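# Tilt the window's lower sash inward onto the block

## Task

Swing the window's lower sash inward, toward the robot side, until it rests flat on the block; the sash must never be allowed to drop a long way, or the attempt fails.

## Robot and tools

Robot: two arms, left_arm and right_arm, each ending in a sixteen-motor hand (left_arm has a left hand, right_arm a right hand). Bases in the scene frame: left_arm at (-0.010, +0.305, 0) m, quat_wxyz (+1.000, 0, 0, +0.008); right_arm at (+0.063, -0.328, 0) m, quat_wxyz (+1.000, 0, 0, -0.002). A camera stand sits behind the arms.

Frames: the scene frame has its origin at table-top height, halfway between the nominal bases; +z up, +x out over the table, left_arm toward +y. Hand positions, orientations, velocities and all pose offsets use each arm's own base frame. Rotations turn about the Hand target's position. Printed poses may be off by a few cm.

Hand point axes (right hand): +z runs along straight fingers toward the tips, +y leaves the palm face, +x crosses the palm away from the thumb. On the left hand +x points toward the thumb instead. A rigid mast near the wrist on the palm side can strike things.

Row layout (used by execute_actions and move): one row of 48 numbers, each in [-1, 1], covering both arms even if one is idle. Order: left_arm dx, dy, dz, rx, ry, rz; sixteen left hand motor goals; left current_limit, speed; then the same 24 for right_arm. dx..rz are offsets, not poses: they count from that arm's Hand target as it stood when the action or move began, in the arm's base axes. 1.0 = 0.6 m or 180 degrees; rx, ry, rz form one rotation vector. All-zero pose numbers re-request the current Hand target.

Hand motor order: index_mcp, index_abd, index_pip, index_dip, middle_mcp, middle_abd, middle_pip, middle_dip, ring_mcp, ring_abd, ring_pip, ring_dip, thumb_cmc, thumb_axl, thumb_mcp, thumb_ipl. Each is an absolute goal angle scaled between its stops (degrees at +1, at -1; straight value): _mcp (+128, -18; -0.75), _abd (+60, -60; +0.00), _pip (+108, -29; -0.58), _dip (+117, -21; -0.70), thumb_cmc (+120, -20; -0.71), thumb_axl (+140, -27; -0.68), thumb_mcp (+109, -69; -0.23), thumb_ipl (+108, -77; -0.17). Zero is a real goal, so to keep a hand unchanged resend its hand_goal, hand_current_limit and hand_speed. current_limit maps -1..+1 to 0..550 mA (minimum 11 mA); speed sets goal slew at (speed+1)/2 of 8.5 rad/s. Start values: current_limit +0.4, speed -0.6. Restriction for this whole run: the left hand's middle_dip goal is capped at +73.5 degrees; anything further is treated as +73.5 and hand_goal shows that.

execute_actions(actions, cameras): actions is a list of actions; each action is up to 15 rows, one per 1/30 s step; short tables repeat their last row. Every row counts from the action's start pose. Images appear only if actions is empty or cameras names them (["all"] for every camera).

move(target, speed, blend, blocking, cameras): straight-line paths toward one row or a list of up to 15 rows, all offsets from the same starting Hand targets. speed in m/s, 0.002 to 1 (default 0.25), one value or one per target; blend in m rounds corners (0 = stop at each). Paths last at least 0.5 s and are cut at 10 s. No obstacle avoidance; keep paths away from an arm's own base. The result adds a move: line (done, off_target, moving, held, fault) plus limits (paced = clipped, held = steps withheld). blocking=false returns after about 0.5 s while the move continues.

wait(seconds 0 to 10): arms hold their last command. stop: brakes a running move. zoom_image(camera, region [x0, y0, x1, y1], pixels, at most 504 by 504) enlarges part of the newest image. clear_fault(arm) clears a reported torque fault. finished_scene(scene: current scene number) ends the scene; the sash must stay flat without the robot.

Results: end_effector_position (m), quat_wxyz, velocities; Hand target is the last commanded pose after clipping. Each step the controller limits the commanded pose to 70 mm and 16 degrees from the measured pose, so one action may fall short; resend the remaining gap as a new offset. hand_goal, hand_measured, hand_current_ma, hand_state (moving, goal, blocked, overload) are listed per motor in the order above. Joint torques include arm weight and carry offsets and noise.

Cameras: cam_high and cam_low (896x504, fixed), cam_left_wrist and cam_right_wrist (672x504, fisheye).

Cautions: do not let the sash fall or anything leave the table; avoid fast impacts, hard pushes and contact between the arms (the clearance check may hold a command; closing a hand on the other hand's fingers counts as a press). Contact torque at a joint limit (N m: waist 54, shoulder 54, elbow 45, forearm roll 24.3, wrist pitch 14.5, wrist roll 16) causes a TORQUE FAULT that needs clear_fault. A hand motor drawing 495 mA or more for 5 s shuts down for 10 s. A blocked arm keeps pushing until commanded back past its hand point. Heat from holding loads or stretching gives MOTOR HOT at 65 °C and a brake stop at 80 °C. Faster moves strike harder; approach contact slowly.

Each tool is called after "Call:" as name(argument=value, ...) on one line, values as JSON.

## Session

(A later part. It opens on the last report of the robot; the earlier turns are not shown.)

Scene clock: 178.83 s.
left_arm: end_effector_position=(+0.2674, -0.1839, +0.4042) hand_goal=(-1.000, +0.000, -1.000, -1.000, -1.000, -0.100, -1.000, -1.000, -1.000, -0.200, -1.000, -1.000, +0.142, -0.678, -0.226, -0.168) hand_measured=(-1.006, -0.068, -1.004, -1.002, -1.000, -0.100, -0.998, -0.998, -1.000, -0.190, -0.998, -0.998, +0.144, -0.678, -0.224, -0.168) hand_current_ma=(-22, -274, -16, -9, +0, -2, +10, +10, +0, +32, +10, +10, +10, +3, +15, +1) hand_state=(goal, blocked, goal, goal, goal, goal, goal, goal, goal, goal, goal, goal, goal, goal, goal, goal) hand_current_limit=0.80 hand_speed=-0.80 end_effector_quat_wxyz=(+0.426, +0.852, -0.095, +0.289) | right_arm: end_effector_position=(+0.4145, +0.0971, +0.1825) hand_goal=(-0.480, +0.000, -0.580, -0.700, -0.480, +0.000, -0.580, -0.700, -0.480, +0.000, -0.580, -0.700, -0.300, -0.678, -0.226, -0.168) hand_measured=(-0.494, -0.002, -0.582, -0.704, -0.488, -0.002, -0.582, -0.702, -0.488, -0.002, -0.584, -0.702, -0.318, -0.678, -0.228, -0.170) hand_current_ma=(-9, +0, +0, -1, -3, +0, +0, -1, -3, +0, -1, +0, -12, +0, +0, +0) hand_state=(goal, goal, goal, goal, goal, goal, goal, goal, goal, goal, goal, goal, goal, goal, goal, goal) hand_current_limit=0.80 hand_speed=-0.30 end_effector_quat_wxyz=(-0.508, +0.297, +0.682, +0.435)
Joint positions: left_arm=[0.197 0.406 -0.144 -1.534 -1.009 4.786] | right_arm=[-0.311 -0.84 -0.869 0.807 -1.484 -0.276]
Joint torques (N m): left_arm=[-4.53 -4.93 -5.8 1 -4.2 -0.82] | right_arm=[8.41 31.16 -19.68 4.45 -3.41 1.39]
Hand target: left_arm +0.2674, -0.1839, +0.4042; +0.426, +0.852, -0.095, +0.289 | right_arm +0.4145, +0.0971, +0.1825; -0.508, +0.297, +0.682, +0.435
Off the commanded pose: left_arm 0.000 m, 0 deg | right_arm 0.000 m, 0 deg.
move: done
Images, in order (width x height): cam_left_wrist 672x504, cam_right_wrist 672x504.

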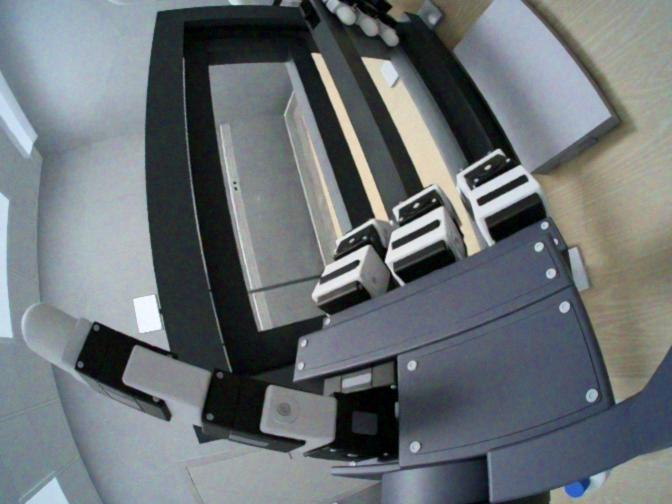

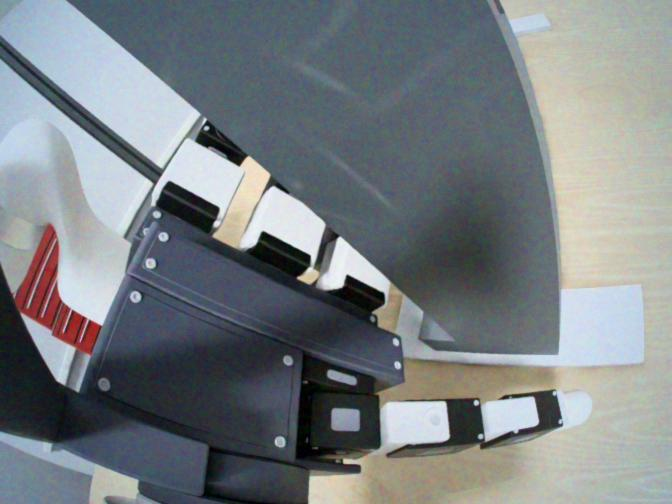

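Call:
move(target=[-0.0332,-0.0034,-0.0095,0,0,0,-1,0,-1,-1,-1,-0.1,-1,-1,-1,-0.2,-1,-1,0.142,-0.678,-0.226,-0.168,0.8,-0.8,-0.0220,-0.0027,-0.0025,0.00325,-0.0276,0,-0.48,0,-0.58,-0.7,-0.48,0,-0.58,-0.7,-0.48,0,-0.58,-0.7,-0.3,-0.678,-0.226,-0.168,0.8,-0.3], speed=0.03, cameras=["cam_left_wrist","cam_right_wrist"])

Call:
zoom_image(camera="cam_left_wrist", region=[280, 0, 460, 120])

Scene clock: 181.33 s.
left_arm: end_effector_position=(+0.2475, -0.1859, +0.3985) hand_goal=(-1.000, +0.000, -1.000, -1.000, -1.000, -0.100, -1.000, -1.000, -1.000, -0.200, -1.000, -1.000, +0.142, -0.678, -0.226, -0.168) hand_measured=(-1.002, -0.070, -1.002, -1.002, -1.000, -0.100, -0.998, -0.998, -1.000, -0.190, -0.998, -0.998, +0.144, -0.678, -0.224, -0.168) hand_current_ma=(-12, -282, -10, -6, +0, -2, +9, +10, +0, +32, +10, +10, +10, +3, +15, +1) hand_state=(goal, blocked, goal, goal, goal, goal, goal, goal, goal, goal, goal, goal, goal, goal, goal, goal) hand_current_limit=0.80 hand_speed=-0.80 end_effector_quat_wxyz=(+0.426, +0.852, -0.095, +0.289) | right_arm: end_effector_position=(+0.4013, +0.0955, +0.1810) hand_goal=(-0.480, +0.000, -0.580, -0.700, -0.480, +0.000, -0.580, -0.700, -0.480, +0.000, -0.580, -0.700, -0.300, -0.678, -0.226, -0.168) hand_measured=(-0.488, -0.002, -0.582, -0.704, -0.488, -0.002, -0.582, -0.702, -0.488, -0.002, -0.584, -0.702, -0.318, -0.678, -0.228, -0.170) hand_current_ma=(-3, +0, +0, -1, -3, +0, +0, -1, -3, +0, -1, +0, -12, +0, +0, +0) hand_state=(goal, goal, goal, goal, goal, goal, goal, goal, goal, goal, goal, goal, goal, goal, goal, goal) hand_current_limit=0.80 hand_speed=-0.30 end_effector_quat_wxyz=(-0.479, +0.276, +0.701, +0.451)
Joint positions: left_arm=[0.208 0.476 -0.091 -1.514 -1.016 4.767] | right_arm=[-0.325 -0.833 -0.834 0.804 -1.436 -0.38]
Joint torques (N m): left_arm=[3.19 7.01 -6.63 3.32 -2.86 -1.06] | right_arm=[-7.74 63.84 -3.4 -2.88 0.82 -1.66]
Hand target: left_arm +0.2475, -0.1859, +0.3985; +0.426, +0.852, -0.095, +0.289 | right_arm +0.4013, +0.0955, +0.1810; -0.479, +0.276, +0.701, +0.451
Off the commanded pose: left_arm 0.000 m, 0 deg | right_arm 0.000 m, 0 deg.
move: done
Images, in order (width x height): cam_left_wrist 672x504, cam_right_wrist 672x504.

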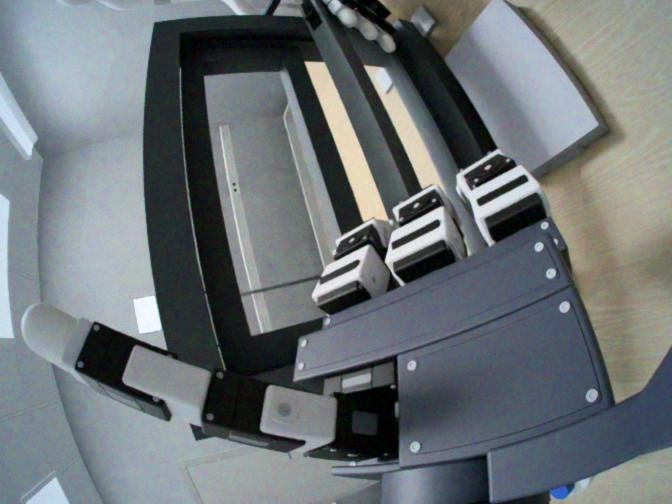

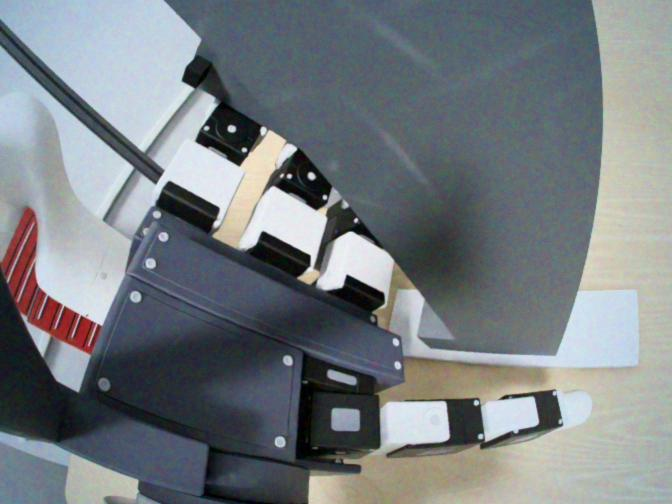

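Scaled by 2.800 from the camera's 672x504 image, which has a finer 960x720 frame.

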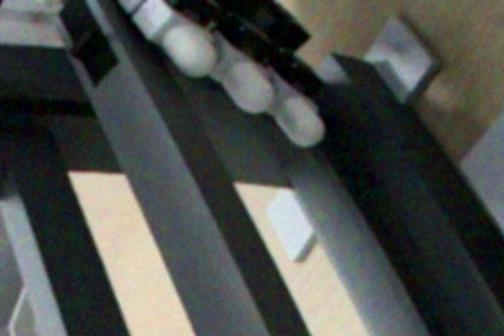

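Call:
move(target=[-0.0303,-0.0031,-0.013,0,0,0,-1,0,-1,-1,-1,-0.1,-1,-1,-1,-0.2,-1,-1,0.142,-0.678,-0.226,-0.168,0.8,-0.8,-0.0172,-0.0021,-0.0028,0.00325,-0.0276,0,-0.48,0,-0.58,-0.7,-0.48,0,-0.58,-0.7,-0.48,0,-0.58,-0.7,-0.3,-0.678,-0.226,-0.168,0.8,-0.3], speed=0.03, cameras=["cam_left_wrist","cam_low"])

Call:
zoom_image(camera="cam_left_wrist", region=[280, 0, 460, 120])

Call:
zoom_image(camera="cam_low", region=[300, 100, 500, 300])

Scene clock: 182.53 s.
left_arm: end_effector_position=(+0.2394, -0.1868, +0.3950) hand_goal=(-1.000, +0.000, -1.000, -1.000, -1.000, -0.100, -1.000, -1.000, -1.000, -0.200, -1.000, -1.000, +0.142, -0.678, -0.226, -0.168) hand_measured=(-1.004, -0.066, -1.002, -1.002, -1.000, -0.100, -0.998, -0.998, -1.000, -0.190, -0.998, -0.998, +0.144, -0.678, -0.224, -0.168) hand_current_ma=(-13, -268, -10, -6, +0, -2, +9, +10, +0, +32, +10, +10, +10, +3, +15, +1) hand_state=(goal, blocked, goal, goal, goal, goal, goal, goal, goal, goal, goal, goal, goal, goal, goal, goal) hand_current_limit=0.80 hand_speed=-0.80 end_effector_quat_wxyz=(+0.426, +0.852, -0.095, +0.289) | right_arm: end_effector_position=(+0.3964, +0.0949, +0.1802) hand_goal=(-0.480, +0.000, -0.580, -0.700, -0.480, +0.000, -0.580, -0.700, -0.480, +0.000, -0.580, -0.700, -0.300, -0.678, -0.226, -0.168) hand_measured=(-0.488, -0.002, -0.582, -0.704, -0.488, -0.002, -0.582, -0.702, -0.488, -0.002, -0.584, -0.702, -0.318, -0.678, -0.228, -0.170) hand_current_ma=(-3, +0, +0, -1, -3, +0, +0, -1, -3, +0, -1, +0, -12, +0, +0, +0) hand_state=(goal, goal, goal, goal, goal, goal, goal, goal, goal, goal, goal, goal, goal, goal, goal, goal) hand_current_limit=0.80 hand_speed=-0.30 end_effector_quat_wxyz=(-0.465, +0.265, +0.710, +0.458)
Joint positions: left_arm=[0.213 0.502 -0.069 -1.508 -1.019 4.763] | right_arm=[-0.331 -0.832 -0.822 0.805 -1.415 -0.428]
Joint torques (N m): left_arm=[2.45 6.18 -5.74 3.29 -2.95 -1] | right_arm=[-8.47 64.17 -3.9 3.61 0.8 -1.79]
Hand target: left_arm +0.2394, -0.1868, +0.3950; +0.426, +0.852, -0.095, +0.289 (not the last commanded pose) | right_arm +0.3964, +0.0949, +0.1802; -0.465, +0.265, +0.710, +0.458 (not the last commanded pose)
Off the commanded pose: left_arm 0.011 m, 0 deg | right_arm 0.006 m, 3 deg.
move: held (left_arm; a check stopped the path), off_target (right_arm; braked when a check withheld steps of left_arm); limits=held
pose unreachable (left arm): on one or more control steps of this call, first in action 0 (counted from 0), this arm could not follow its commanded pose, so it was not sent that pose on those steps. It may still have moved: this result reports where it is.
cause: moving toward the commanded pose would bring two parts of the arm too close to each other (joints 2 (shoulder) to 4 (forearm roll) lie between them).
Images, in order (width x height): cam_low 896x504, cam_left_wrist 672x504.

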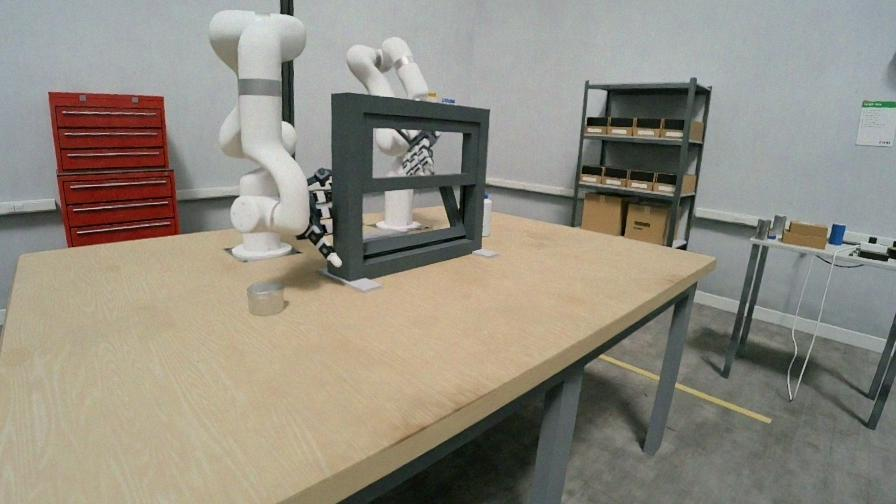

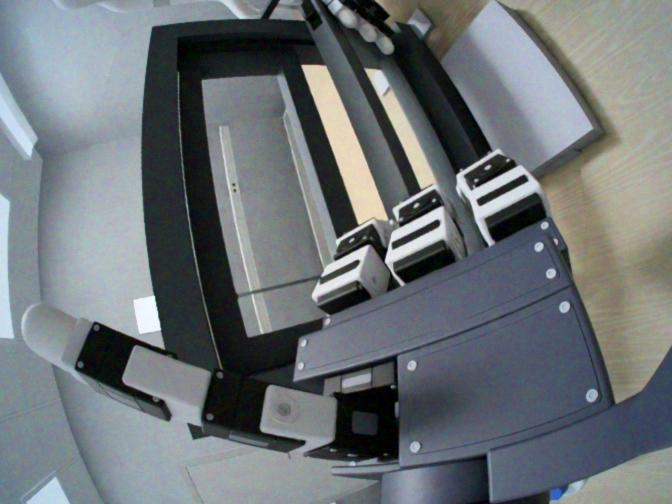

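Scaled by 2.800 from the camera's 672x504 image, which has a finer 960x720 frame.

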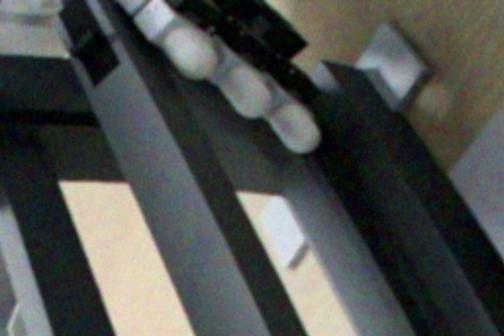

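Scaled by 2.520 from the camera's 896x504 image, which has a finer 1280x720 frame.

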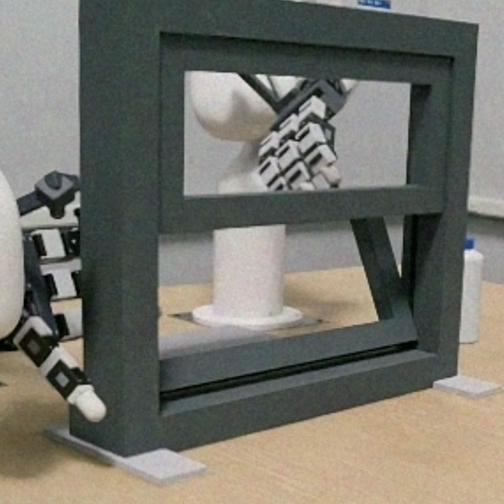

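Call:
move(target=[[-0.002,0.018,0,0,0,0,-1,0,-1,-1,-1,-0.1,-1,-1,-1,-0.2,-1,-1,0.142,-0.678,-0.226,-0.168,0.8,-0.8,0,0,0,0,0,0,-0.48,0,-0.58,-0.7,-0.48,0,-0.58,-0.7,-0.48,0,-0.58,-0.7,-0.3,-0.678,-0.226,-0.168,0.8,-0.3],[-0.002,0.018,0.09,0,0,0,-1,0,-1,-1,-1,-0.1,-1,-1,-1,-0.2,-1,-1,0.142,-0.678,-0.226,-0.168,0.8,-0.8,0,0,0,0,0,0,-0.48,0,-0.58,-0.7,-0.48,0,-0.58,-0.7,-0.48,0,-0.58,-0.7,-0.3,-0.678,-0.226,-0.168,0.8,-0.3]], speed=[0.02,0.05], cameras=["cam_low","cam_left_wrist"])

Call:
zoom_image(camera="cam_low", region=[300, 100, 500, 300])

Scene clock: 186.20 s.
left_arm: end_effector_position=(+0.2382, -0.1760, +0.4490) hand_goal=(-1.000, +0.000, -1.000, -1.000, -1.000, -0.100, -1.000, -1.000, -1.000, -0.200, -1.000, -1.000, +0.142, -0.678, -0.226, -0.168) hand_measured=(-1.000, +0.000, -1.000, -1.000, -1.000, -0.100, -0.998, -0.998, -1.000, -0.192, -0.998, -0.998, +0.144, -0.678, -0.224, -0.168) hand_current_ma=(-1, -3, -1, -1, +0, -1, +9, +10, +0, +32, +10, +10, +10, +3, +15, +1) hand_state=(goal, goal, goal, goal, goal, goal, goal, goal, goal, goal, goal, goal, goal, goal, goal, goal) hand_current_limit=0.80 hand_speed=-0.80 end_effector_quat_wxyz=(+0.426, +0.852, -0.095, +0.289) | right_arm: end_effector_position=(+0.3964, +0.0949, +0.1802) hand_goal=(-0.480, +0.000, -0.580, -0.700, -0.480, +0.000, -0.580, -0.700, -0.480, +0.000, -0.580, -0.700, -0.300, -0.678, -0.226, -0.168) hand_measured=(-0.488, -0.002, -0.582, -0.704, -0.488, -0.002, -0.582, -0.702, -0.502, -0.002, -0.582, -0.702, -0.318, -0.678, -0.228, -0.170) hand_current_ma=(-3, +0, +0, -1, -4, +0, +0, -1, -18, +0, +0, +0, -12, +0, +0, +0) hand_state=(goal, goal, goal, goal, goal, goal, goal, goal, blocked, goal, goal, goal, goal, goal, goal, goal) hand_current_limit=0.80 hand_speed=-0.30 end_effector_quat_wxyz=(-0.465, +0.265, +0.710, +0.458)
Joint positions: left_arm=[0.276 0.663 -0.137 -1.333 -1.093 4.508] | right_arm=[-0.331 -0.832 -0.822 0.805 -1.415 -0.428]
Joint torques (N m): left_arm=[7.77 7.81 -15.91 1.59 -1.69 -1.07] | right_arm=[-7.84 62.24 -8.87 3.6 -0.91 -1.19]
Hand target: left_arm +0.2382, -0.1760, +0.4490; +0.426, +0.852, -0.095, +0.289 | right_arm +0.3964, +0.0949, +0.1802; -0.465, +0.265, +0.710, +0.458
Off the commanded pose: left_arm 0.000 m, 0 deg | right_arm 0.000 m, 0 deg.
move: done
Images, in order (width x height): cam_low 896x504, cam_left_wrist 672x504.

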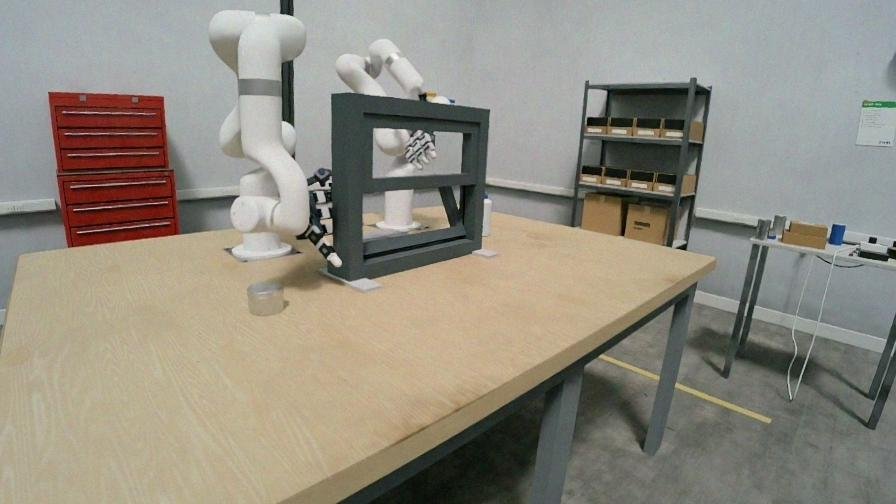

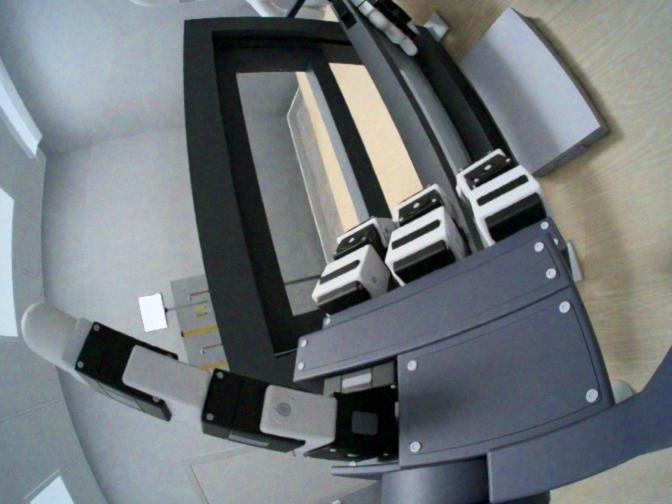

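Scaled by 2.520 from the camera's 896x504 image, which has a finer 1280x720 frame.

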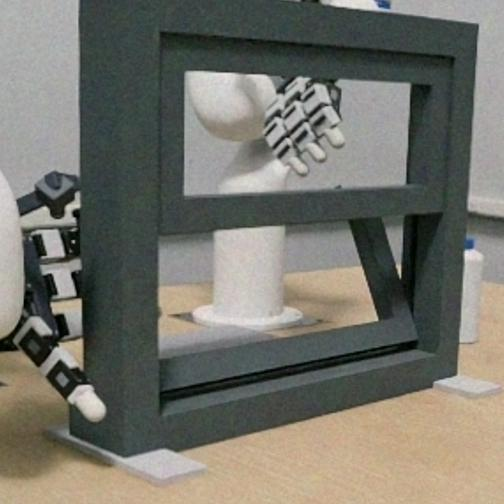

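Call:
move(target=[0,0,0,0,0,0,-1,0,-1,-1,-1,-0.1,-1,-1,-1,-0.2,-1,-1,0.142,-0.678,-0.226,-0.168,0.8,-0.8,-0.0261,-0.0032,-0.006,0.0051,-0.0419,0,-0.48,0,-0.58,-0.7,-0.48,0,-0.58,-0.7,-0.48,0,-0.58,-0.7,-0.3,-0.678,-0.226,-0.168,0.8,-0.3], speed=0.04, cameras=["cam_low","cam_left_wrist"])

Call:
zoom_image(camera="cam_low", region=[300, 100, 500, 300])

Scene clock: 189.17 s.
left_arm: end_effector_position=(+0.2382, -0.1760, +0.4490) hand_goal=(-1.000, +0.000, -1.000, -1.000, -1.000, -0.100, -1.000, -1.000, -1.000, -0.200, -1.000, -1.000, +0.142, -0.678, -0.226, -0.168) hand_measured=(-1.000, +0.000, -1.000, -1.000, -1.000, -0.100, -0.998, -0.998, -1.000, -0.192, -0.998, -0.998, +0.144, -0.678, -0.224, -0.168) hand_current_ma=(-1, -3, -1, -1, +0, -1, +9, +10, +0, +32, +10, +10, +10, +3, +15, +1) hand_state=(goal, goal, goal, goal, goal, goal, goal, goal, goal, goal, goal, goal, goal, goal, goal, goal) hand_current_limit=0.80 hand_speed=-0.80 end_effector_quat_wxyz=(+0.426, +0.852, -0.095, +0.289) | right_arm: end_effector_position=(+0.3807, +0.0930, +0.1766) hand_goal=(-0.480, +0.000, -0.580, -0.700, -0.480, +0.000, -0.580, -0.700, -0.480, +0.000, -0.580, -0.700, -0.300, -0.678, -0.226, -0.168) hand_measured=(-0.488, -0.002, -0.582, -0.704, -0.492, -0.002, -0.582, -0.702, -0.514, -0.004, -0.582, -0.702, -0.318, -0.678, -0.228, -0.170) hand_current_ma=(-3, +0, +0, -1, -6, +0, +0, -1, -37, -1, +0, +0, -12, +0, +0, +0) hand_state=(goal, goal, goal, goal, goal, goal, goal, goal, blocked, goal, goal, goal, goal, goal, goal, goal) hand_current_limit=0.80 hand_speed=-0.30 end_effector_quat_wxyz=(-0.420, +0.231, +0.735, +0.480)
Joint positions: left_arm=[0.276 0.663 -0.137 -1.332 -1.093 4.508] | right_arm=[-0.35 -0.834 -0.784 0.814 -1.349 -0.585]
Joint torques (N m): left_arm=[6.45 7.51 -16.6 1.53 -1.64 -0.91] | right_arm=[-7.29 30.78 -4.13 4.42 0.12 -1.69]
Hand target: left_arm +0.2382, -0.1760, +0.4490; +0.426, +0.852, -0.095, +0.289 | right_arm +0.3807, +0.0930, +0.1766; -0.419, +0.231, +0.735, +0.480
Off the commanded pose: left_arm 0.000 m, 0 deg | right_arm 0.000 m, 0 deg.
move: done
Images, in order (width x height): cam_low 896x504, cam_left_wrist 672x504.

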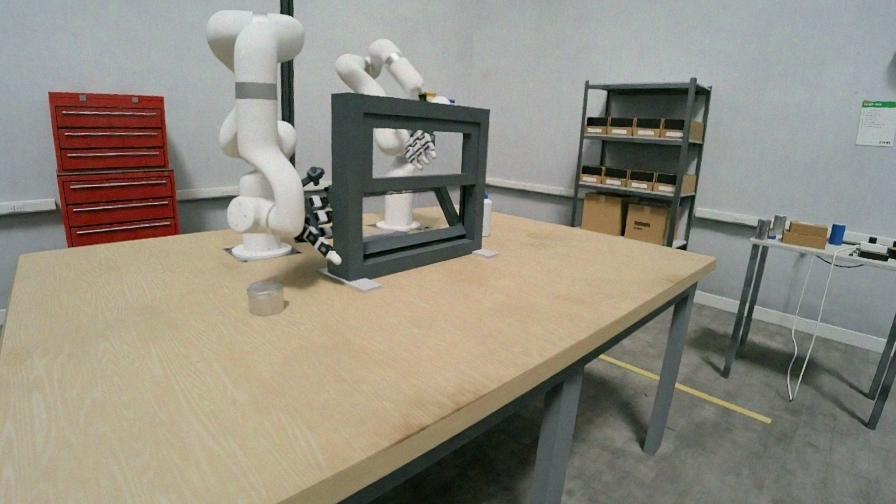

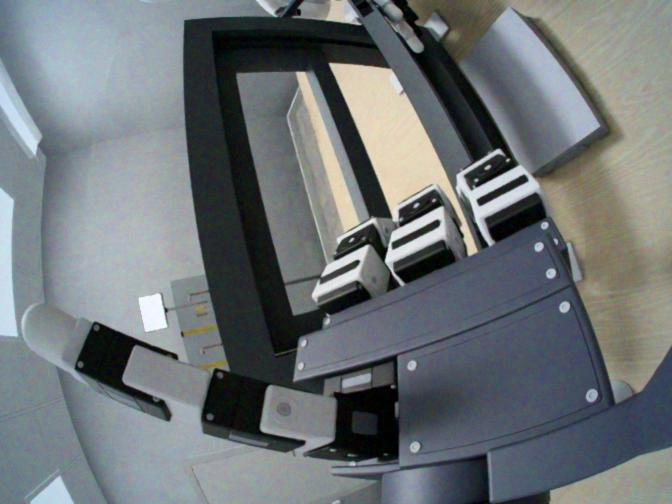

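Scaled by 2.520 from the camera's 896x504 image, which has a finer 1280x720 frame.

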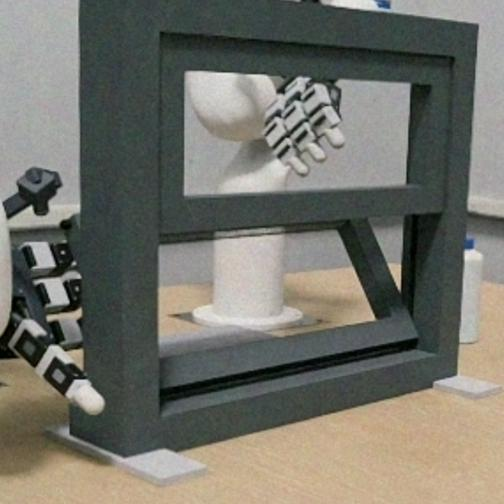

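Call:
move(target=[0,0,0,0,0,0,-1,0,-1,-1,-1,-0.1,-1,-1,-1,-0.2,-1,-1,0.142,-0.678,-0.226,-0.168,0.8,-0.8,-0.0389,-0.0047,-0.0163,0.0081,-0.0662,0,-0.48,0,-0.58,-0.7,-0.48,0,-0.58,-0.7,-0.48,0,-0.58,-0.7,-0.3,-0.678,-0.226,-0.168,0.8,-0.3], speed=0.05, cameras=["cam_low","cam_left_wrist","cam_right_wrist"])

Call:
zoom_image(camera="cam_low", region=[300, 100, 500, 300])

Scene clock: 192.93 s.
left_arm: end_effector_position=(+0.2382, -0.1760, +0.4490) hand_goal=(-1.000, +0.000, -1.000, -1.000, -1.000, -0.100, -1.000, -1.000, -1.000, -0.200, -1.000, -1.000, +0.142, -0.678, -0.226, -0.168) hand_measured=(-1.000, +0.000, -1.000, -1.000, -1.000, -0.100, -0.998, -0.998, -1.000, -0.192, -0.998, -0.998, +0.144, -0.678, -0.224, -0.168) hand_current_ma=(-1, -3, -1, -1, +0, -1, +9, +10, +0, +32, +10, +10, +10, +3, +15, +1) hand_state=(goal, goal, goal, goal, goal, goal, goal, goal, goal, goal, goal, goal, goal, goal, goal, goal) hand_current_limit=0.80 hand_speed=-0.80 end_effector_quat_wxyz=(+0.426, +0.852, -0.095, +0.289) | right_arm: end_effector_position=(+0.3574, +0.0901, +0.1668) hand_goal=(-0.480, +0.000, -0.580, -0.700, -0.480, +0.000, -0.580, -0.700, -0.480, +0.000, -0.580, -0.700, -0.300, -0.678, -0.226, -0.168) hand_measured=(-0.488, -0.002, -0.582, -0.704, -0.494, -0.002, -0.582, -0.702, -0.528, -0.006, -0.582, -0.702, -0.318, -0.678, -0.226, -0.170) hand_current_ma=(-3, +0, +0, -1, -9, +0, +0, -1, -66, -1, +0, +0, -12, +0, +0, +0) hand_state=(goal, goal, goal, goal, goal, goal, goal, goal, blocked, goal, goal, goal, goal, goal, goal, goal) hand_current_limit=0.80 hand_speed=-0.30 end_effector_quat_wxyz=(-0.344, +0.174, +0.769, +0.511)
Joint positions: left_arm=[0.276 0.663 -0.137 -1.332 -1.093 4.508] | right_arm=[-0.38 -0.855 -0.739 0.846 -1.249 -0.844]
Joint torques (N m): left_arm=[6.49 7.32 -16.57 1.68 -1.65 -0.96] | right_arm=[-7.15 30.34 -2.48 4.12 -0.38 -1.47]
Hand target: left_arm +0.2382, -0.1760, +0.4490; +0.426, +0.852, -0.095, +0.289 | right_arm +0.3574, +0.0901, +0.1668; -0.344, +0.174, +0.769, +0.511
Off the commanded pose: left_arm 0.000 m, 0 deg | right_arm 0.000 m, 0 deg.
move: done
Images, in order (width x height): cam_low 896x504, cam_left_wrist 672x504, cam_right_wrist 672x504.

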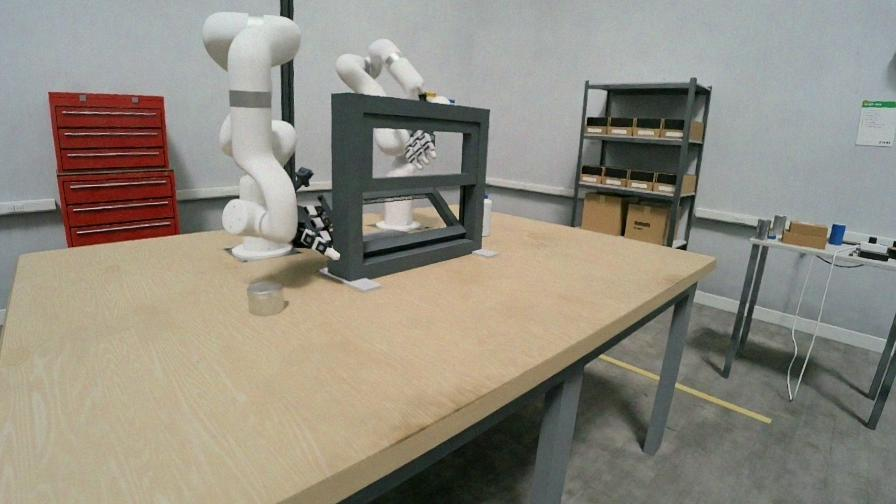

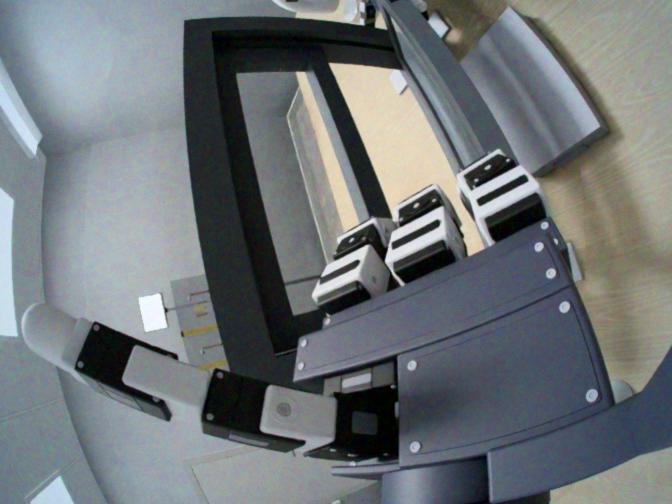

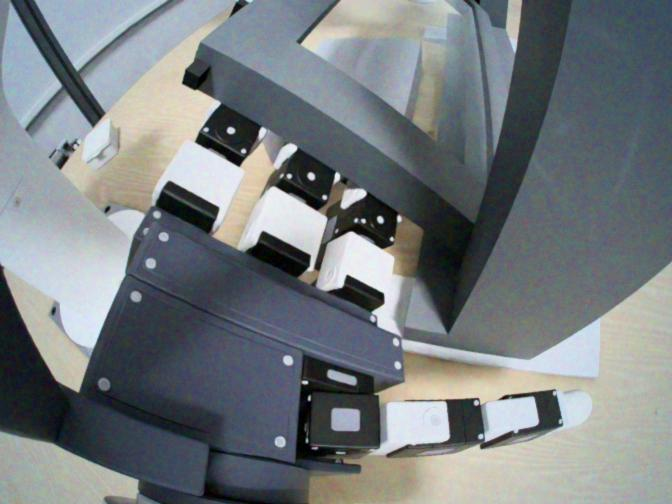

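Scaled by 2.520 from the camera's 896x504 image, which has a finer 1280x720 frame.

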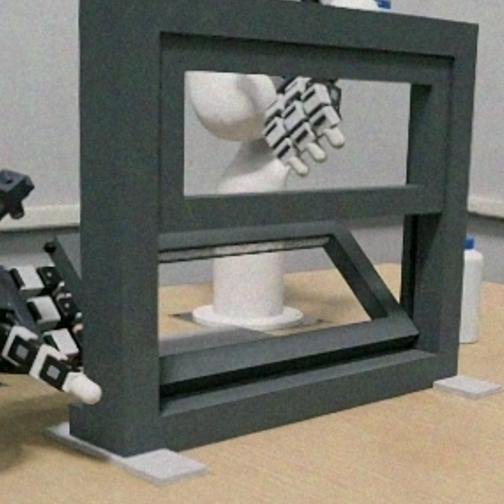

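Call:
move(target=[0,0,0,0,0,0,-1,0,-1,-1,-1,-0.1,-1,-1,-1,-0.2,-1,-1,0.142,-0.678,-0.226,-0.168,0.8,-0.8,-0.0397,0.0328,-0.0287,-0.0271,-0.0593,0.0286,-0.37,0,-0.58,-0.7,-0.37,0,-0.58,-0.7,-0.37,0,-0.58,-0.7,-0.3,-0.678,-0.226,-0.168,0.8,-0.97], speed=0.05, cameras=["cam_low","cam_right_wrist"])

Call:
zoom_image(camera="cam_low", region=[300, 100, 500, 300])

Scene clock: 195.80 s.
left_arm: end_effector_position=(+0.2382, -0.1760, +0.4490) hand_goal=(-1.000, +0.000, -1.000, -1.000, -1.000, -0.100, -1.000, -1.000, -1.000, -0.200, -1.000, -1.000, +0.142, -0.678, -0.226, -0.168) hand_measured=(-1.000, +0.000, -1.000, -1.000, -1.000, -0.100, -0.998, -0.998, -1.000, -0.192, -0.998, -0.998, +0.144, -0.678, -0.224, -0.168) hand_current_ma=(-1, -3, -1, -1, +0, -1, +9, +10, +0, +32, +10, +10, +10, +3, +15, +1) hand_state=(goal, goal, goal, goal, goal, goal, goal, goal, goal, goal, goal, goal, goal, goal, goal, goal) hand_current_limit=0.80 hand_speed=-0.80 end_effector_quat_wxyz=(+0.426, +0.852, -0.095, +0.289) | right_arm: end_effector_position=(+0.3336, +0.1098, +0.1496) hand_goal=(-0.370, +0.000, -0.580, -0.700, -0.370, +0.000, -0.580, -0.700, -0.370, +0.000, -0.580, -0.700, -0.300, -0.678, -0.226, -0.168) hand_measured=(-0.386, -0.002, -0.582, -0.704, -0.400, -0.002, -0.582, -0.702, -0.460, -0.002, -0.580, -0.702, -0.318, -0.678, -0.226, -0.170) hand_current_ma=(-11, +0, +0, -1, -32, +0, +0, -1, -197, +0, +0, +0, -12, +0, +0, +0) hand_state=(goal, goal, goal, goal, blocked, goal, goal, goal, blocked, goal, goal, goal, goal, goal, goal, goal) hand_current_limit=0.80 hand_speed=-0.97 end_effector_quat_wxyz=(-0.286, +0.106, +0.825, +0.476)
Joint positions: left_arm=[0.276 0.663 -0.137 -1.332 -1.093 4.508] | right_arm=[-0.33 -0.828 -0.695 0.874 -1.088 -1.013]
Joint torques (N m): left_arm=[5.62 8.03 -16.58 1.28 -1.58 -0.91] | right_arm=[8.65 63.1 -1.5 4.5 -0.51 -1.31]
Hand target: left_arm +0.2382, -0.1760, +0.4490; +0.426, +0.852, -0.095, +0.289 | right_arm +0.3336, +0.1098, +0.1496; -0.286, +0.106, +0.825, +0.476
Off the commanded pose: left_arm 0.000 m, 0 deg | right_arm 0.000 m, 0 deg.
move: done
Images, in order (width x height): cam_low 896x504, cam_right_wrist 672x504.

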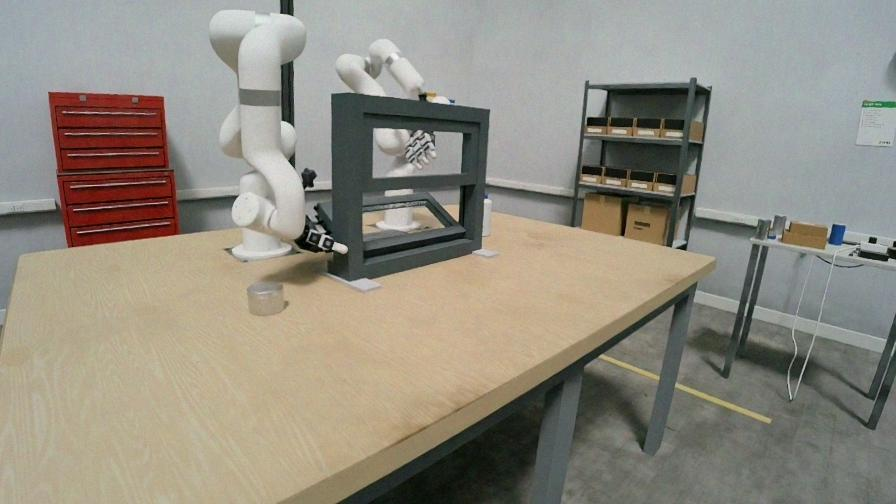

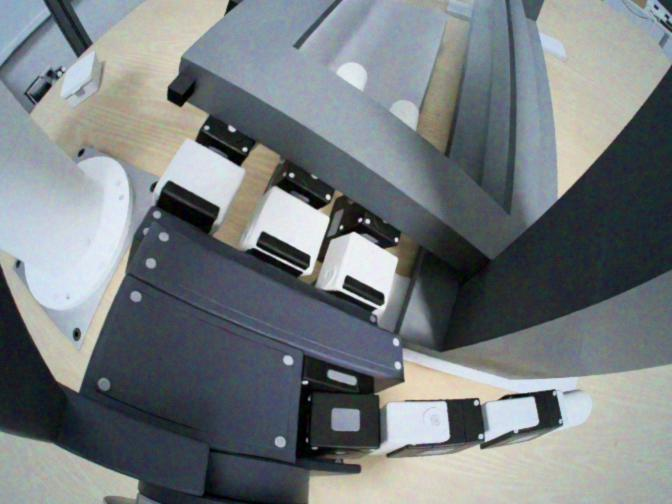

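Scaled by 2.520 from the camera's 896x504 image, which has a finer 1280x720 frame.

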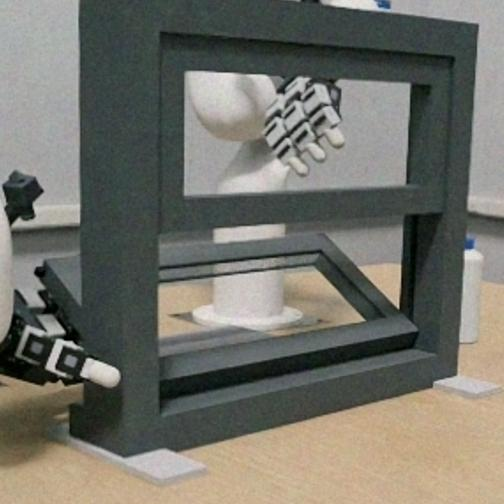

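Call:
move(target=[0,0,0,0,0,0,-1,0,-1,-1,-1,-0.1,-1,-1,-1,-0.2,-1,-1,0.142,-0.678,-0.226,-0.168,0.8,-0.8,-0.0337,0.0142,-0.03,-0.0202,-0.0752,0.0161,-0.288,0,-0.58,-0.7,-0.288,0,-0.58,-0.7,-0.288,0,-0.58,-0.7,-0.3,-0.678,-0.226,-0.168,0.8,-0.97], speed=0.05, cameras=["cam_low","cam_right_wrist"])

Call:
zoom_image(camera="cam_low", region=[300, 100, 500, 300])

Scene clock: 199.23 s.
left_arm: end_effector_position=(+0.2382, -0.1760, +0.4490) hand_goal=(-1.000, +0.000, -1.000, -1.000, -1.000, -0.100, -1.000, -1.000, -1.000, -0.200, -1.000, -1.000, +0.142, -0.678, -0.226, -0.168) hand_measured=(-1.000, +0.000, -1.000, -1.000, -1.000, -0.100, -0.998, -0.998, -1.000, -0.192, -0.998, -0.998, +0.144, -0.678, -0.224, -0.168) hand_current_ma=(-1, -3, -1, -1, +0, -1, +9, +10, +0, +32, +10, +10, +10, +3, +15, +1) hand_state=(goal, goal, goal, goal, goal, goal, goal, goal, goal, goal, goal, goal, goal, goal, goal, goal) hand_current_limit=0.80 hand_speed=-0.80 end_effector_quat_wxyz=(+0.426, +0.852, -0.095, +0.289) | right_arm: end_effector_position=(+0.3133, +0.1183, +0.1316) hand_goal=(-0.288, +0.000, -0.580, -0.700, -0.288, +0.000, -0.580, -0.700, -0.288, +0.000, -0.580, -0.700, -0.300, -0.678, -0.226, -0.168) hand_measured=(-0.306, -0.002, -0.582, -0.704, -0.334, -0.002, -0.582, -0.702, -0.374, -0.002, -0.580, -0.702, -0.364, -0.678, -0.242, -0.176) hand_current_ma=(-13, +0, +0, -1, -61, +0, +0, -1, -181, +0, +0, +0, -106, +0, -14, -5) hand_state=(goal, goal, goal, goal, blocked, goal, goal, goal, blocked, goal, goal, goal, blocked, goal, goal, goal) hand_current_limit=0.80 hand_speed=-0.97 end_effector_quat_wxyz=(-0.195, +0.037, +0.870, +0.451)
Joint positions: left_arm=[0.276 0.663 -0.137 -1.332 -1.093 4.508] | right_arm=[-0.314 -0.807 -0.635 0.985 -0.926 -1.287]
Joint torques (N m): left_arm=[6.7 7.44 -16.63 1.23 -1.64 -0.91] | right_arm=[11.8 61.58 1.21 3.2 -0.97 -1.85]
Hand target: left_arm +0.2382, -0.1760, +0.4490; +0.426, +0.852, -0.095, +0.289 | right_arm +0.3133, +0.1183, +0.1316; -0.195, +0.037, +0.870, +0.451
Off the commanded pose: left_arm 0.000 m, 0 deg | right_arm 0.000 m, 0 deg.
move: done
Images, in order (width x height): cam_low 896x504, cam_right_wrist 672x504.

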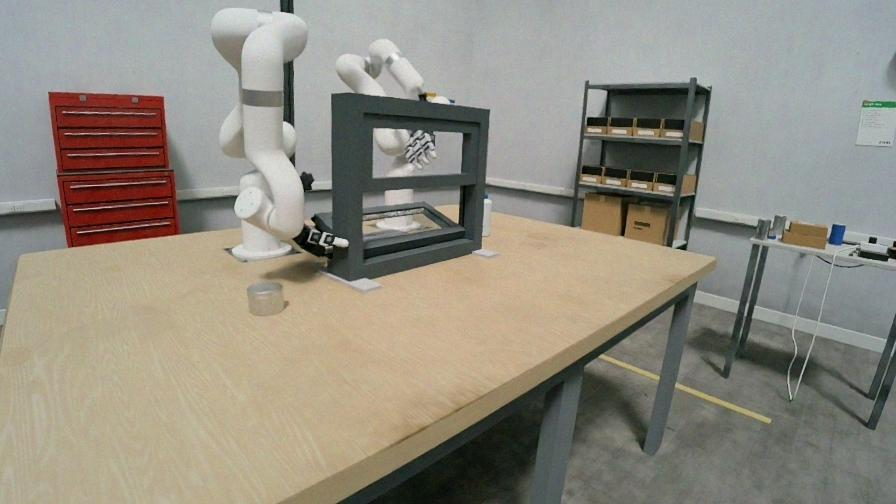

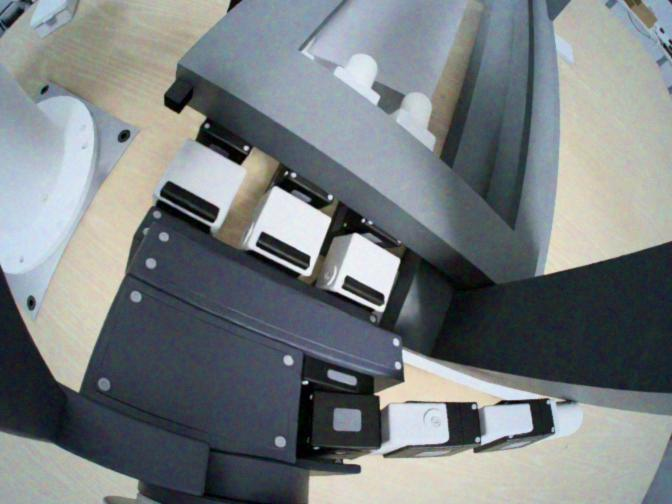

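Scaled by 2.520 from the camera's 896x504 image, which has a finer 1280x720 frame.

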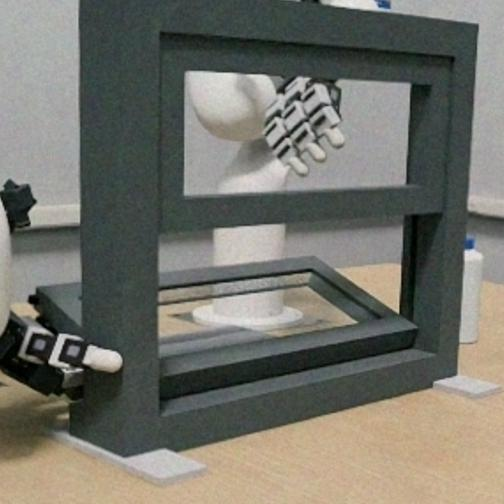

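Call:
move(target=[0,0,0,0,0,0,-1,0,-1,-1,-1,-0.1,-1,-1,-1,-0.2,-1,-1,0.142,-0.678,-0.226,-0.168,0.8,-0.8,0,0,0,0,0,0,-0.288,0,-0.58,-0.7,-0.288,0,-0.58,-0.7,-0.288,0,-0.58,-0.7,-0.3,-0.678,-0.7,-0.6,0.8,-0.8], speed=0.05, cameras=["cam_high","cam_right_wrist"])

Scene clock: 200.63 s.
left_arm: end_effector_position=(+0.2382, -0.1760, +0.4490) hand_goal=(-1.000, +0.000, -1.000, -1.000, -1.000, -0.100, -1.000, -1.000, -1.000, -0.200, -1.000, -1.000, +0.142, -0.678, -0.226, -0.168) hand_measured=(-1.000, +0.000, -1.000, -1.000, -1.000, -0.100, -0.998, -0.998, -1.000, -0.192, -0.998, -0.998, +0.144, -0.678, -0.224, -0.168) hand_current_ma=(-1, -3, -1, -1, +0, -1, +9, +10, +0, +32, +10, +10, +10, +3, +15, +1) hand_state=(goal, goal, goal, goal, goal, goal, goal, goal, goal, goal, goal, goal, goal, goal, goal, goal) hand_current_limit=0.80 hand_speed=-0.80 end_effector_quat_wxyz=(+0.426, +0.852, -0.095, +0.289) | right_arm: end_effector_position=(+0.3133, +0.1183, +0.1316) hand_goal=(-0.288, +0.000, -0.580, -0.700, -0.288, +0.000, -0.580, -0.700, -0.288, +0.000, -0.580, -0.700, -0.300, -0.678, -0.700, -0.600) hand_measured=(-0.306, -0.002, -0.582, -0.704, -0.334, -0.002, -0.582, -0.702, -0.374, -0.002, -0.580, -0.702, -0.318, -0.678, -0.696, -0.598) hand_current_ma=(-13, +0, +0, -1, -61, +0, +0, -1, -181, +0, +0, +0, -12, +0, +2, +0) hand_state=(goal, goal, goal, goal, blocked, goal, goal, goal, blocked, goal, goal, goal, goal, goal, goal, goal) hand_current_limit=0.80 hand_speed=-0.80 end_effector_quat_wxyz=(-0.195, +0.037, +0.870, +0.451)
Joint positions: left_arm=[0.276 0.663 -0.137 -1.332 -1.093 4.508] | right_arm=[-0.314 -0.807 -0.635 0.985 -0.925 -1.287]
Joint torques (N m): left_arm=[6.3 7.18 -16.5 1.43 -1.6 -0.95] | right_arm=[3.77 60.01 -3.38 3.53 -0.88 0.25]
Hand target: left_arm +0.2382, -0.1760, +0.4490; +0.426, +0.852, -0.095, +0.289 | right_arm +0.3133, +0.1183, +0.1316; -0.195, +0.037, +0.870, +0.451
Off the commanded pose: left_arm 0.000 m, 0 deg | right_arm 0.000 m, 0 deg.
move: done
Images, in order (width x height): cam_high 896x504, cam_right_wrist 672x504.

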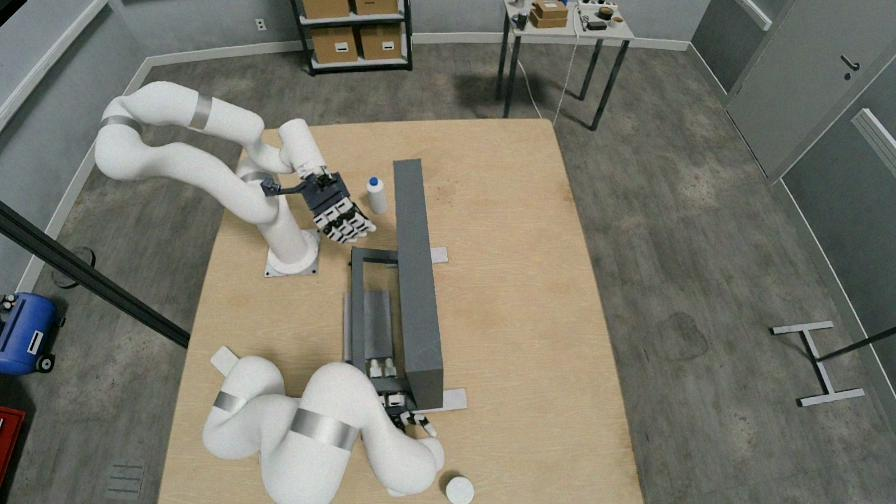

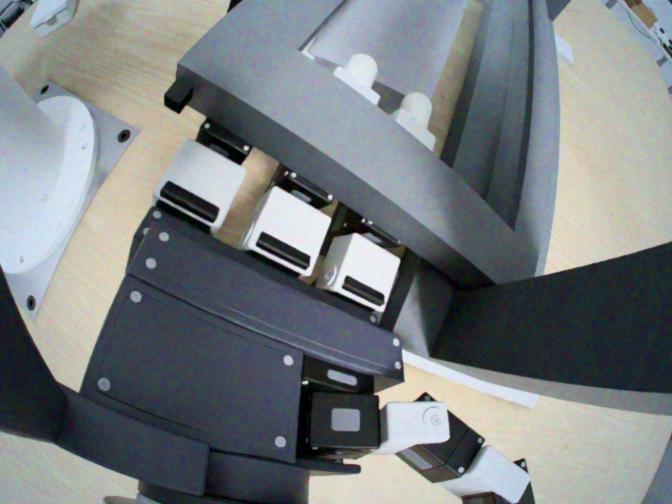

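Call:
move(target=[0,0,0,0,0,0,-1,0,-1,-1,-1,-0.1,-1,-1,-1,-0.2,-1,-1,0.142,-0.678,-0.226,-0.168,0.8,-0.8,-0.0227,0.003,-0.0423,-0.0225,-0.0811,0.0086,-0.205,0,-0.58,-0.7,-0.205,0,-0.58,-0.7,-0.205,0,-0.58,-0.7,-0.3,-0.678,-0.7,-0.6,0.8,-0.97], speed=0.04, cameras=["cam_low","cam_right_wrist","cam_left_wrist"])

Call:
zoom_image(camera="cam_low", region=[300, 150, 500, 300])

Scene clock: 204.83 s.
left_arm: end_effector_position=(+0.2382, -0.1760, +0.4490) hand_goal=(-1.000, +0.000, -1.000, -1.000, -1.000, -0.100, -1.000, -1.000, -1.000, -0.200, -1.000, -1.000, +0.142, -0.678, -0.226, -0.168) hand_measured=(-1.000, +0.000, -1.000, -1.000, -1.000, -0.100, -0.998, -0.998, -1.000, -0.192, -0.998, -0.998, +0.144, -0.678, -0.224, -0.168) hand_current_ma=(-1, -3, -1, -1, +0, -1, +9, +10, +0, +32, +10, +10, +10, +3, +15, +1) hand_state=(goal, goal, goal, goal, goal, goal, goal, goal, goal, goal, goal, goal, goal, goal, goal, goal) hand_current_limit=0.80 hand_speed=-0.80 end_effector_quat_wxyz=(+0.426, +0.852, -0.095, +0.289) | right_arm: end_effector_position=(+0.2997, +0.1201, +0.1062) hand_goal=(-0.206, +0.000, -0.580, -0.700, -0.206, +0.000, -0.580, -0.700, -0.206, +0.000, -0.580, -0.700, -0.300, -0.678, -0.700, -0.600) hand_measured=(-0.242, -0.002, -0.582, -0.704, -0.264, -0.002, -0.582, -0.702, -0.280, -0.002, -0.580, -0.702, -0.316, -0.678, -0.696, -0.598) hand_current_ma=(-43, +0, +0, -1, -93, +0, +0, -1, -140, +0, +0, +0, -10, +0, +1, +0) hand_state=(blocked, goal, goal, goal, blocked, goal, goal, goal, blocked, goal, goal, goal, goal, goal, goal, goal) hand_current_limit=0.80 hand_speed=-0.97 end_effector_quat_wxyz=(-0.087, -0.025, +0.904, +0.419)
Joint positions: left_arm=[0.276 0.663 -0.137 -1.332 -1.093 4.508] | right_arm=[-0.317 -0.809 -0.579 1.209 -0.781 -1.673]
Joint torques (N m): left_arm=[5.92 7.21 -16.48 1.48 -1.69 -0.86] | right_arm=[-7.68 26.29 2.23 3.71 -0.71 -1.9]
Hand target: left_arm +0.2382, -0.1760, +0.4490; +0.426, +0.852, -0.095, +0.289 | right_arm +0.2997, +0.1201, +0.1062; -0.087, -0.025, +0.904, +0.419
Off the commanded pose: left_arm 0.000 m, 0 deg | right_arm 0.000 m, 0 deg.
move: done
Images, in order (width x height): cam_low 896x504, cam_left_wrist 672x504, cam_right_wrist 672x504.

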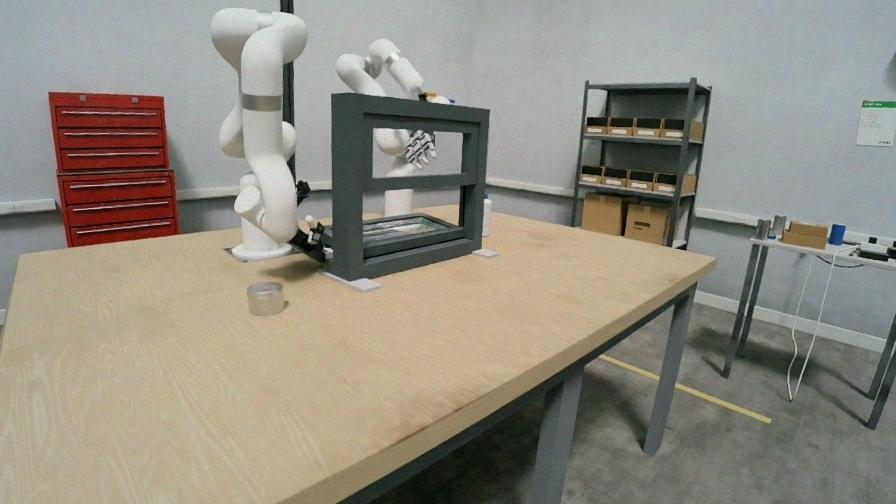

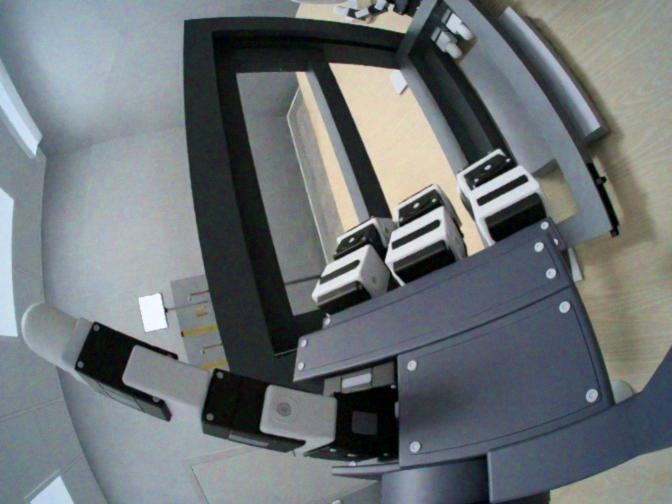

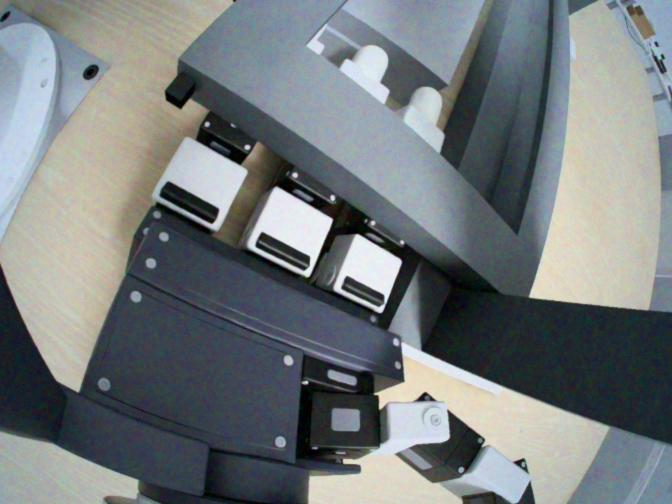

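Scaled by 2.520 from the camera's 896x504 image, which has a finer 1280x720 frame.

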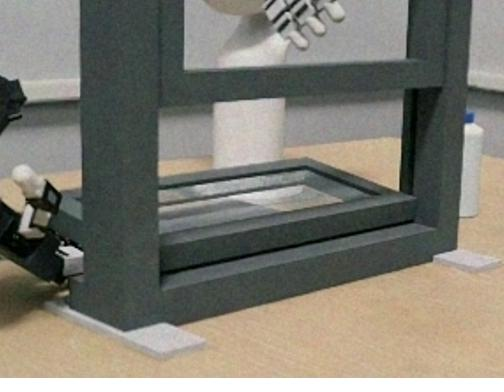

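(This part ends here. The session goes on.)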